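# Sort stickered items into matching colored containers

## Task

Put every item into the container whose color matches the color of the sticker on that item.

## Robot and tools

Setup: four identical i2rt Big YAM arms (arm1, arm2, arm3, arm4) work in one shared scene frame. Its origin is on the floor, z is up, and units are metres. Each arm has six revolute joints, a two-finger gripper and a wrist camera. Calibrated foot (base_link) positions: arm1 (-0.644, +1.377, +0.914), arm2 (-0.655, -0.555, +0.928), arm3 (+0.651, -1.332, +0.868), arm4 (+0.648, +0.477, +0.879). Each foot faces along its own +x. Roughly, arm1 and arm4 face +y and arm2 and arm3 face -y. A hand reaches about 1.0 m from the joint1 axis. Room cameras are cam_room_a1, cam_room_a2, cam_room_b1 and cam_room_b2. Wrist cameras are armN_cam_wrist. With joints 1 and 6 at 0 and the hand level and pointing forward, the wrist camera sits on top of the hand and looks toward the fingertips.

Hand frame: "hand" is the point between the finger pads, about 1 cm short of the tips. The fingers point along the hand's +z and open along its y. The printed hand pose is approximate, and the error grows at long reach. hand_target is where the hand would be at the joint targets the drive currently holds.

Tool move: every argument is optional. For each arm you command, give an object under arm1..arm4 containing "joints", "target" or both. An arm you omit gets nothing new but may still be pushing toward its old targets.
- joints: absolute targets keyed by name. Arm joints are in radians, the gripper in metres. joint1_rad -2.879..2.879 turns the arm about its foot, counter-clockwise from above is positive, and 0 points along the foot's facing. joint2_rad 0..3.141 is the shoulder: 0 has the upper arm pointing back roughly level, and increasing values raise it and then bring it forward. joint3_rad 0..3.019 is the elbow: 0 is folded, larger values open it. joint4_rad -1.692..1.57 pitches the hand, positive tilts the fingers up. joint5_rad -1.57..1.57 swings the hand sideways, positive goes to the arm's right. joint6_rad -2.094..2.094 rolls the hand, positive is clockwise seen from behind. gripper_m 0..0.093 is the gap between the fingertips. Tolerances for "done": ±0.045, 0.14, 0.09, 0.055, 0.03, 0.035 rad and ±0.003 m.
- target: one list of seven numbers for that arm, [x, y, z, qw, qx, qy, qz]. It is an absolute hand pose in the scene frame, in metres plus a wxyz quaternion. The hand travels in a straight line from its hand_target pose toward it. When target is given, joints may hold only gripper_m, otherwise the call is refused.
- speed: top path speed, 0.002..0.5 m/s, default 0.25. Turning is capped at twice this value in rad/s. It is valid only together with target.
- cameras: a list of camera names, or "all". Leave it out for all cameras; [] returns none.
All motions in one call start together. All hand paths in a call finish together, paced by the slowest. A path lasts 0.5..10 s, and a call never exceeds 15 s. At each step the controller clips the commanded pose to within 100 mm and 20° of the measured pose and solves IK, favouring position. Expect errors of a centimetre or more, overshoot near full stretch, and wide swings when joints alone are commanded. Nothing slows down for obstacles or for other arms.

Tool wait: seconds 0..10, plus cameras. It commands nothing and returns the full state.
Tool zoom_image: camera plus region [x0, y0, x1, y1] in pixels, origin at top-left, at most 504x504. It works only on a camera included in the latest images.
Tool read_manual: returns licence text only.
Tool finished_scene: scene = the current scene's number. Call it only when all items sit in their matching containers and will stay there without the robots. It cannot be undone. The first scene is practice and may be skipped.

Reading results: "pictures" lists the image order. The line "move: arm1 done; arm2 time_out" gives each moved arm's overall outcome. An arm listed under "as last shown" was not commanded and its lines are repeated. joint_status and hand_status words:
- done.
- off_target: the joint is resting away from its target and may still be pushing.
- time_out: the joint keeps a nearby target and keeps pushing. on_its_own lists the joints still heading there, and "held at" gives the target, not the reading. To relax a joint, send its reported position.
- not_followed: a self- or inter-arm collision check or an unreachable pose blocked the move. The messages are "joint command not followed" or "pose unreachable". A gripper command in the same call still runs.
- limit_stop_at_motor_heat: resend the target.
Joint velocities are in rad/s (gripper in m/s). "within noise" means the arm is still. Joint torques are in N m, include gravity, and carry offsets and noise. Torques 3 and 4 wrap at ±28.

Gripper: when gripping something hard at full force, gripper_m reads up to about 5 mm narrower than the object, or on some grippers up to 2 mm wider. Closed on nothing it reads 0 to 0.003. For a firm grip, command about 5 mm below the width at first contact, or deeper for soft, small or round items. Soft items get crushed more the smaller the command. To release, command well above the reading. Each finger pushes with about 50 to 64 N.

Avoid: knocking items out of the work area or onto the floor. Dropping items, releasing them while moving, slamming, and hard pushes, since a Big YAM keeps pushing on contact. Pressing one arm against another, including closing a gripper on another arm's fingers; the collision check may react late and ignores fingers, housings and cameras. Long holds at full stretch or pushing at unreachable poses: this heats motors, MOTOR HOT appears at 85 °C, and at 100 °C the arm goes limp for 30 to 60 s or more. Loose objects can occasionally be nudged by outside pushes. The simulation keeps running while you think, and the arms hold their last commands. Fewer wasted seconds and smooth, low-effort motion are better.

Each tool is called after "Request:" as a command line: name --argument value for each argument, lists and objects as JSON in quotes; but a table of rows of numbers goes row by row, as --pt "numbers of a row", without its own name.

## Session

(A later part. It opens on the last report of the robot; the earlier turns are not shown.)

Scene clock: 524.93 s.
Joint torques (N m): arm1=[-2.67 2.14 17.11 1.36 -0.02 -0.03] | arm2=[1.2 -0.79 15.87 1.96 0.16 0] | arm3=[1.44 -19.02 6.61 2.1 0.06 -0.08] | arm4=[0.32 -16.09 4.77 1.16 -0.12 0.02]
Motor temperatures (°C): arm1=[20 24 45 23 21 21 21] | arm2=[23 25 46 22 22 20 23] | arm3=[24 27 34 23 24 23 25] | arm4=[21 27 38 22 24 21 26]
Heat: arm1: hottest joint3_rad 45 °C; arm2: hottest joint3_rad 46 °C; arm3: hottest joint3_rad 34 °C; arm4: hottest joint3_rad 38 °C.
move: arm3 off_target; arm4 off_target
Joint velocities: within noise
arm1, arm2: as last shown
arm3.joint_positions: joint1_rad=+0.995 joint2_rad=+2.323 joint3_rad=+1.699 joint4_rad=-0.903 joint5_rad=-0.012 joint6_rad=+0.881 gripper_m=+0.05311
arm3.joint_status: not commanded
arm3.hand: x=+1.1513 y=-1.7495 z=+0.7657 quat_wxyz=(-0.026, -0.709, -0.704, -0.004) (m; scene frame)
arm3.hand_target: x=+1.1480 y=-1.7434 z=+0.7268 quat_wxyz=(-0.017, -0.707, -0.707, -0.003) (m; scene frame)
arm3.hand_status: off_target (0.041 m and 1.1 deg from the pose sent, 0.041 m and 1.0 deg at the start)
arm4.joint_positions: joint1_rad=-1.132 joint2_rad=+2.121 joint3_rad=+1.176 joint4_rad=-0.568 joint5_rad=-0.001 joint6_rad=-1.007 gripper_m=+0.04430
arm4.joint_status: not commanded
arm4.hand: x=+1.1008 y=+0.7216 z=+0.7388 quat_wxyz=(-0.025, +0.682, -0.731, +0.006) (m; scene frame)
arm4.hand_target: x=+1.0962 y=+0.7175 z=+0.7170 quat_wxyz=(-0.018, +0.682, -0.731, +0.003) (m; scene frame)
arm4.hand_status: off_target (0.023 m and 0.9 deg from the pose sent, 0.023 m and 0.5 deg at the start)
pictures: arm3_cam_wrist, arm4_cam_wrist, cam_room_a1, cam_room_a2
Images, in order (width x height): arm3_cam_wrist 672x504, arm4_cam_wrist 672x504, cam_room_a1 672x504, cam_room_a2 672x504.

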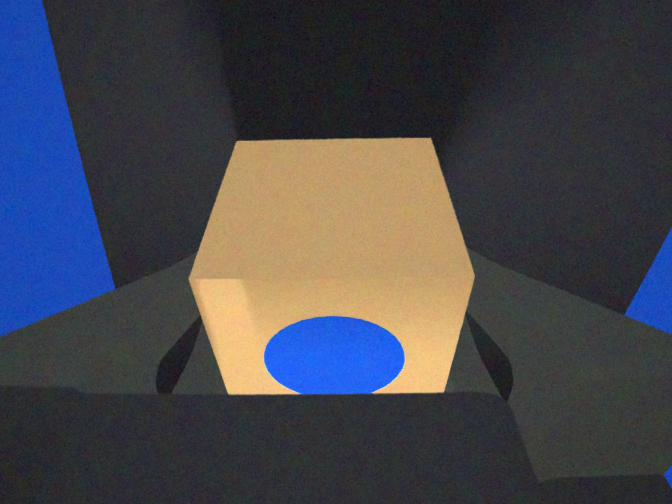

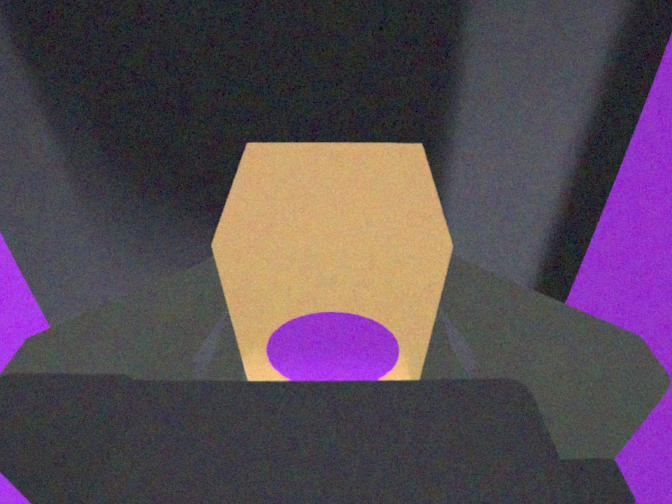

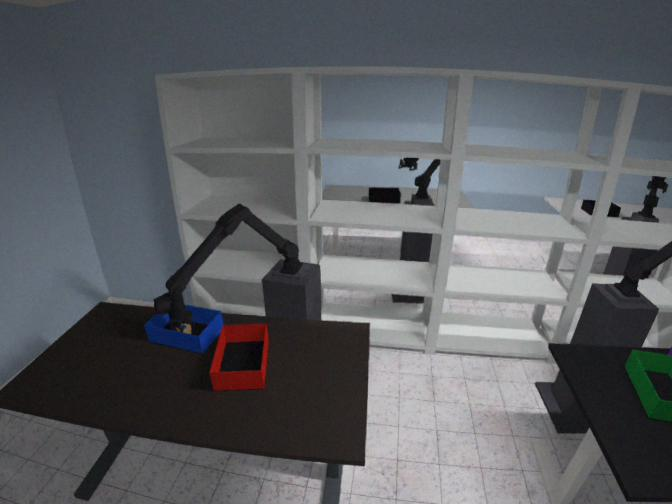

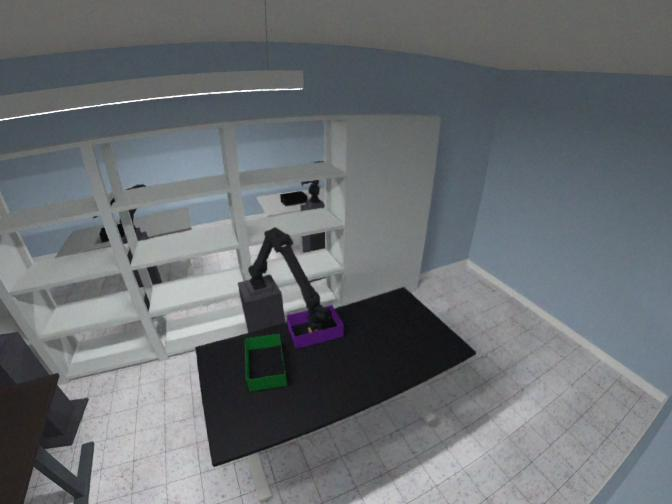

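Request:
move --arm3 '{"target":[1.150,-1.748,0.757,0.0177,0.707,0.707,0.0035],"speed":0.08}' --arm4 '{"target":[1.099,0.720,0.734,-0.0178,0.682,-0.7314,0.0029],"speed":0.08}' --cameras '[]'

Request:
move --arm3 '{"joints":{"gripper_m":0.060}}' --arm4 '{"joints":{"gripper_m":0.051}}' --cameras '[]'

Request:
move --arm3 '{"joints":{"gripper_m":0.085}}' --arm4 '{"joints":{"gripper_m":0.076}}' --cameras '["arm3_cam_wrist","arm4_cam_wrist"]'

Request:
move --arm3 '{"target":[1.150,-1.748,0.97,0.0177,0.707,0.707,0.0035],"speed":0.2}' --arm4 '{"target":[1.099,0.720,0.97,-0.0178,0.682,-0.7314,0.0029],"speed":0.2}' --cameras '["arm3_cam_wrist","arm4_cam_wrist","cam_room_a1","cam_room_a2"]'

Scene clock: 533.70 s.
Joint torques (N m): arm1=[-2.73 2.14 17.05 1.43 -0.04 -0.06] | arm2=[1.38 -0.79 15.87 1.96 0.15 0] | arm3=[1.14 -22.77 8.06 -0.23 0.07 -0.12] | arm4=[0.38 -18.73 5.3 -0.25 -0.1 0.06]
Motor temperatures (°C): arm1=[20 24 45 23 21 21 21] | arm2=[23 25 46 22 22 20 23] | arm3=[24 27 33 23 24 23 25] | arm4=[21 27 37 22 24 21 27]
Heat: arm1: hottest joint3_rad 45 °C; arm2: hottest joint3_rad 46 °C; arm3: hottest joint3_rad 33 °C; arm4: hottest joint3_rad 37 °C.
move: arm3 done; arm4 done
Joint velocities: within noise
arm1, arm2: as last shown
arm3.joint_positions: joint1_rad=+0.995 joint2_rad=+2.323 joint3_rad=+1.698 joint4_rad=-0.906 joint5_rad=-0.013 joint6_rad=+0.881 gripper_m=+0.05311
arm3.joint_status: not commanded
arm3.hand: x=+1.1507 y=-1.7489 z=+0.7657 quat_wxyz=(-0.025, -0.709, -0.704, -0.004) (m; scene frame)
arm3.hand_target: x=+1.1499 y=-1.7478 z=+0.7570 quat_wxyz=(-0.018, -0.707, -0.707, -0.004) (m; scene frame)
arm3.hand_status: done (0.009 m and 0.9 deg from the pose sent, 0.009 m and 1.1 deg at the start)
arm4.joint_positions: joint1_rad=-1.132 joint2_rad=+2.121 joint3_rad=+1.175 joint4_rad=-0.569 joint5_rad=-0.001 joint6_rad=-1.007 gripper_m=+0.04430
arm4.joint_status: not commanded
arm4.hand: x=+1.1004 y=+0.7213 z=+0.7387 quat_wxyz=(-0.024, +0.682, -0.731, +0.006) (m; scene frame)
arm4.hand_target: x=+1.0990 y=+0.7199 z=+0.7341 quat_wxyz=(-0.018, +0.682, -0.731, +0.003) (m; scene frame)
arm4.hand_status: done (0.005 m and 0.8 deg from the pose sent, 0.005 m and 0.9 deg at the start)
pictures: none
No camera images: "cameras" was empty.

Scene clock: 534.17 s.
Joint torques (N m): arm1=[-2.14 2.43 17.05 1.31 -0.04 -0.06] | arm2=[1.26 -0.73 15.9 1.92 0.16 0] | arm3=[1.03 -23.18 8.02 -0.23 0.06 -0.11] | arm4=[0.67 -18.67 5.33 -0.24 -0.1 0.06]
Motor temperatures (°C): arm1=[20 24 45 23 21 21 21] | arm2=[23 25 46 22 22 20 23] | arm3=[24 27 33 23 24 23 25] | arm4=[21 27 37 22 24 21 27]
Heat: arm1: hottest joint3_rad 45 °C; arm2: hottest joint3_rad 46 °C; arm3: hottest joint3_rad 33 °C; arm4: hottest joint3_rad 37 °C.
move: arm3 done; arm4 done
Joint velocities: within noise
arm1, arm2: as last shown
arm3.joint_positions: joint1_rad=+0.995 joint2_rad=+2.326 joint3_rad=+1.698 joint4_rad=-0.906 joint5_rad=-0.013 joint6_rad=+0.881 gripper_m=+0.05996
arm3.joint_status: all done
arm3.hand: x=+1.1501 y=-1.7484 z=+0.7637 quat_wxyz=(-0.023, -0.709, -0.704, -0.004) (m; scene frame)
arm3.hand_target: x=+1.1499 y=-1.7478 z=+0.7570 quat_wxyz=(-0.018, -0.707, -0.707, -0.003) (m; scene frame)
arm3.hand_status: not commanded
arm4.joint_positions: joint1_rad=-1.132 joint2_rad=+2.121 joint3_rad=+1.175 joint4_rad=-0.569 joint5_rad=-0.001 joint6_rad=-1.007 gripper_m=+0.05091
arm4.joint_status: all done
arm4.hand: x=+1.1003 y=+0.7214 z=+0.7387 quat_wxyz=(-0.024, +0.682, -0.731, +0.006) (m; scene frame)
arm4.hand_target: x=+1.0989 y=+0.7199 z=+0.7341 quat_wxyz=(-0.018, +0.682, -0.731, +0.003) (m; scene frame)
arm4.hand_status: not commanded
pictures: none
No camera images: "cameras" was empty.

Scene clock: 534.67 s.
Joint torques (N m): arm1=[-2.49 2.08 17.07 1.4 -0.06 -0.06] | arm2=[1.32 -0.79 15.86 1.94 0.16 0] | arm3=[1.14 -22.95 8.06 -0.23 0.07 -0.11] | arm4=[0.62 -19.19 5.14 -0.08 -0.11 0.06]
Motor temperatures (°C): arm1=[20 24 45 23 21 21 21] | arm2=[23 25 46 22 22 20 23] | arm3=[24 27 33 23 24 23 25] | arm4=[21 27 37 22 24 21 26]
Heat: arm1: hottest joint3_rad 45 °C; arm2: hottest joint3_rad 46 °C; arm3: hottest joint3_rad 33 °C; arm4: hottest joint3_rad 37 °C.
move: arm3 done; arm4 done
Joint velocities: within noise
arm1.joint_positions: joint1_rad=-2.245 joint2_rad=+0.482 joint3_rad=+0.528 joint4_rad=-0.436 joint5_rad=-0.009 joint6_rad=+0.011 gripper_m=+0.08794
arm1.joint_status: not commanded
arm1.hand: x=-0.3699 y=+1.1914 z=+1.1993 quat_wxyz=(-0.527, -0.249, -0.797, +0.160) (m; scene frame)
arm1.hand_target: x=-0.3681 y=+1.1876 z=+1.2292 quat_wxyz=(-0.542, -0.245, -0.786, +0.169) (m; scene frame)
arm1.hand_status: not commanded
arm2.joint_positions: joint1_rad=+0.922 joint2_rad=+0.481 joint3_rad=+0.539 joint4_rad=-0.430 joint5_rad=+0.007 joint6_rad=+0.006 gripper_m=+0.08991
arm2.joint_status: not commanded
arm2.hand: x=-0.3738 y=-0.7240 z=+1.2265 quat_wxyz=(-0.544, -0.223, -0.795, +0.148) (m; scene frame)
arm2.hand_target: x=-0.3712 y=-0.7235 z=+1.2480 quat_wxyz=(-0.553, -0.216, -0.790, +0.151) (m; scene frame)
arm2.hand_status: not commanded
arm3.joint_positions: joint1_rad=+0.995 joint2_rad=+2.326 joint3_rad=+1.698 joint4_rad=-0.906 joint5_rad=-0.013 joint6_rad=+0.881 gripper_m=+0.08494
arm3.joint_status: all done
arm3.hand: x=+1.1501 y=-1.7484 z=+0.7637 quat_wxyz=(-0.023, -0.709, -0.704, -0.004) (m; scene frame)
arm3.hand_target: x=+1.1499 y=-1.7478 z=+0.7570 quat_wxyz=(-0.018, -0.707, -0.707, -0.003) (m; scene frame)
arm3.hand_status: not commanded
arm4.joint_positions: joint1_rad=-1.132 joint2_rad=+2.121 joint3_rad=+1.175 joint4_rad=-0.569 joint5_rad=-0.001 joint6_rad=-1.007 gripper_m=+0.07588
arm4.joint_status: all done
arm4.hand: x=+1.1003 y=+0.7214 z=+0.7387 quat_wxyz=(-0.024, +0.682, -0.731, +0.006) (m; scene frame)
arm4.hand_target: x=+1.0989 y=+0.7199 z=+0.7341 quat_wxyz=(-0.018, +0.682, -0.731, +0.003) (m; scene frame)
arm4.hand_status: not commanded
pictures: arm3_cam_wrist, arm4_cam_wrist
Images, in order (width x height): arm3_cam_wrist 672x504, arm4_cam_wrist 672x504.

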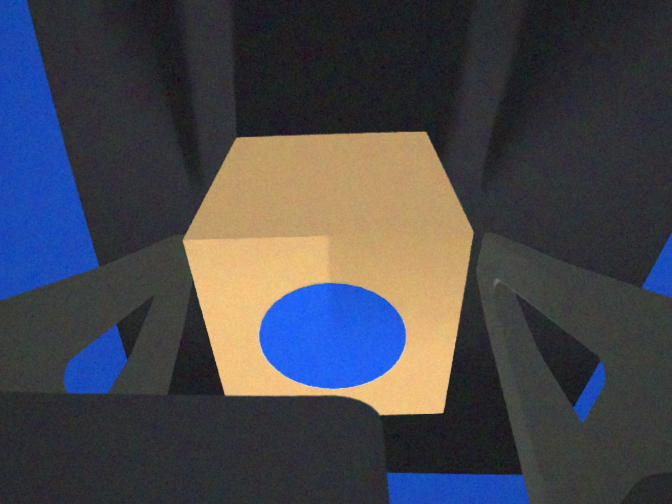

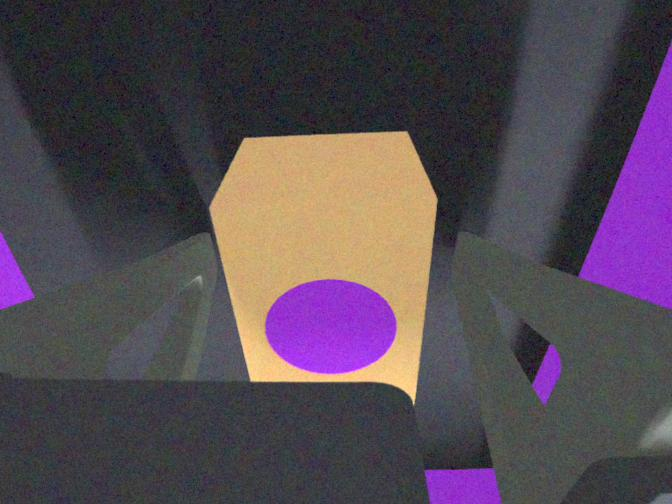

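Scene clock: 536.57 s.
Joint torques (N m): arm1=[-2.49 2.08 16.99 1.58 -0.06 -0.05] | arm2=[1.26 -0.79 15.87 1.96 0.15 0.01] | arm3=[0.85 -23.82 12.1 -0.47 0.08 -0.11] | arm4=[0.44 -17.38 9.87 -0.34 -0.1 0.02]
Motor temperatures (°C): arm1=[20 24 45 23 21 21 21] | arm2=[23 25 46 22 22 20 23] | arm3=[24 27 33 23 24 23 25] | arm4=[21 27 37 22 24 21 26]
Heat: arm1: hottest joint3_rad 45 °C; arm2: hottest joint3_rad 46 °C; arm3: hottest joint3_rad 33 °C; arm4: hottest joint3_rad 37 °C.
move: arm3 off_target; arm4 off_target
Joint velocities: within noise
arm1, arm2: as last shown
arm3.joint_positions: joint1_rad=+0.995 joint2_rad=+2.099 joint3_rad=+1.837 joint4_rad=-1.320 joint5_rad=-0.013 joint6_rad=+0.879 gripper_m=+0.08494
arm3.joint_status: not commanded
arm3.hand: x=+1.1409 y=-1.7384 z=+0.9524 quat_wxyz=(+0.001, -0.709, -0.705, -0.001) (m; scene frame)
arm3.hand_target: x=+1.1495 y=-1.7475 z=+0.9702 quat_wxyz=(-0.018, -0.707, -0.707, -0.003) (m; scene frame)
arm3.hand_status: off_target (0.022 m and 2.1 deg from the pose sent, 0.206 m and 0.8 deg at the start)
arm4.joint_positions: joint1_rad=-1.132 joint2_rad=+1.735 joint3_rad=+1.289 joint4_rad=-1.104 joint5_rad=-0.001 joint6_rad=-1.007 gripper_m=+0.07588
arm4.joint_status: not commanded
arm4.hand: x=+1.0885 y=+0.7152 z=+0.9585 quat_wxyz=(-0.007, +0.682, -0.731, +0.002) (m; scene frame)
arm4.hand_target: x=+1.0987 y=+0.7197 z=+0.9700 quat_wxyz=(-0.018, +0.682, -0.731, +0.003) (m; scene frame)
arm4.hand_status: off_target (0.016 m and 1.3 deg from the pose sent, 0.231 m and 0.8 deg at the start)
pictures: arm3_cam_wrist, arm4_cam_wrist, cam_room_a1, cam_room_a2
Images, in order (width x height): arm3_cam_wrist 672x504, arm4_cam_wrist 672x504, cam_room_a1 672x504, cam_room_a2 672x504.

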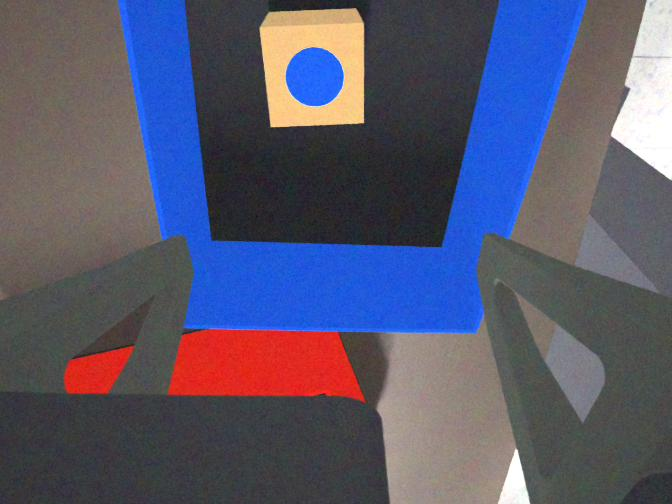

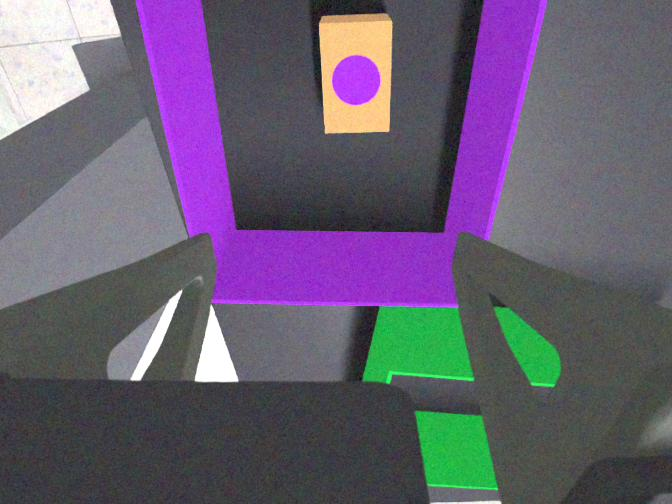

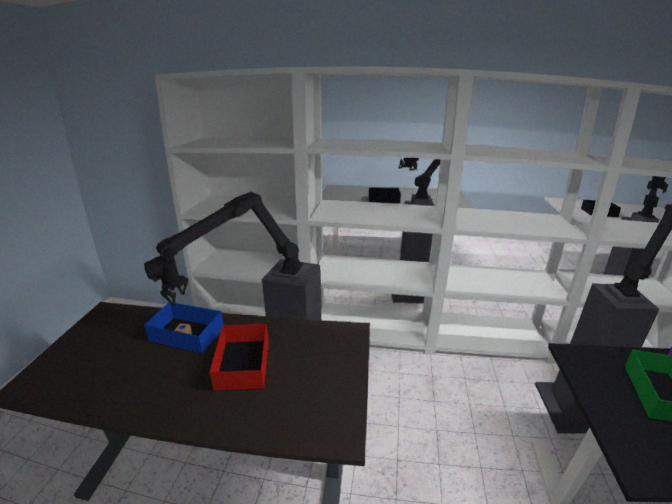

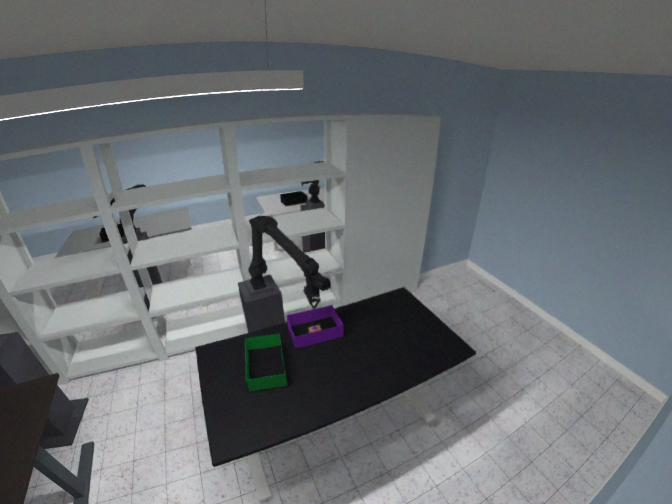

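Both items are in their matching containers, and all the grippers are clear.

Request:
finished_scene --scene 3

The scene is finished: the task was done.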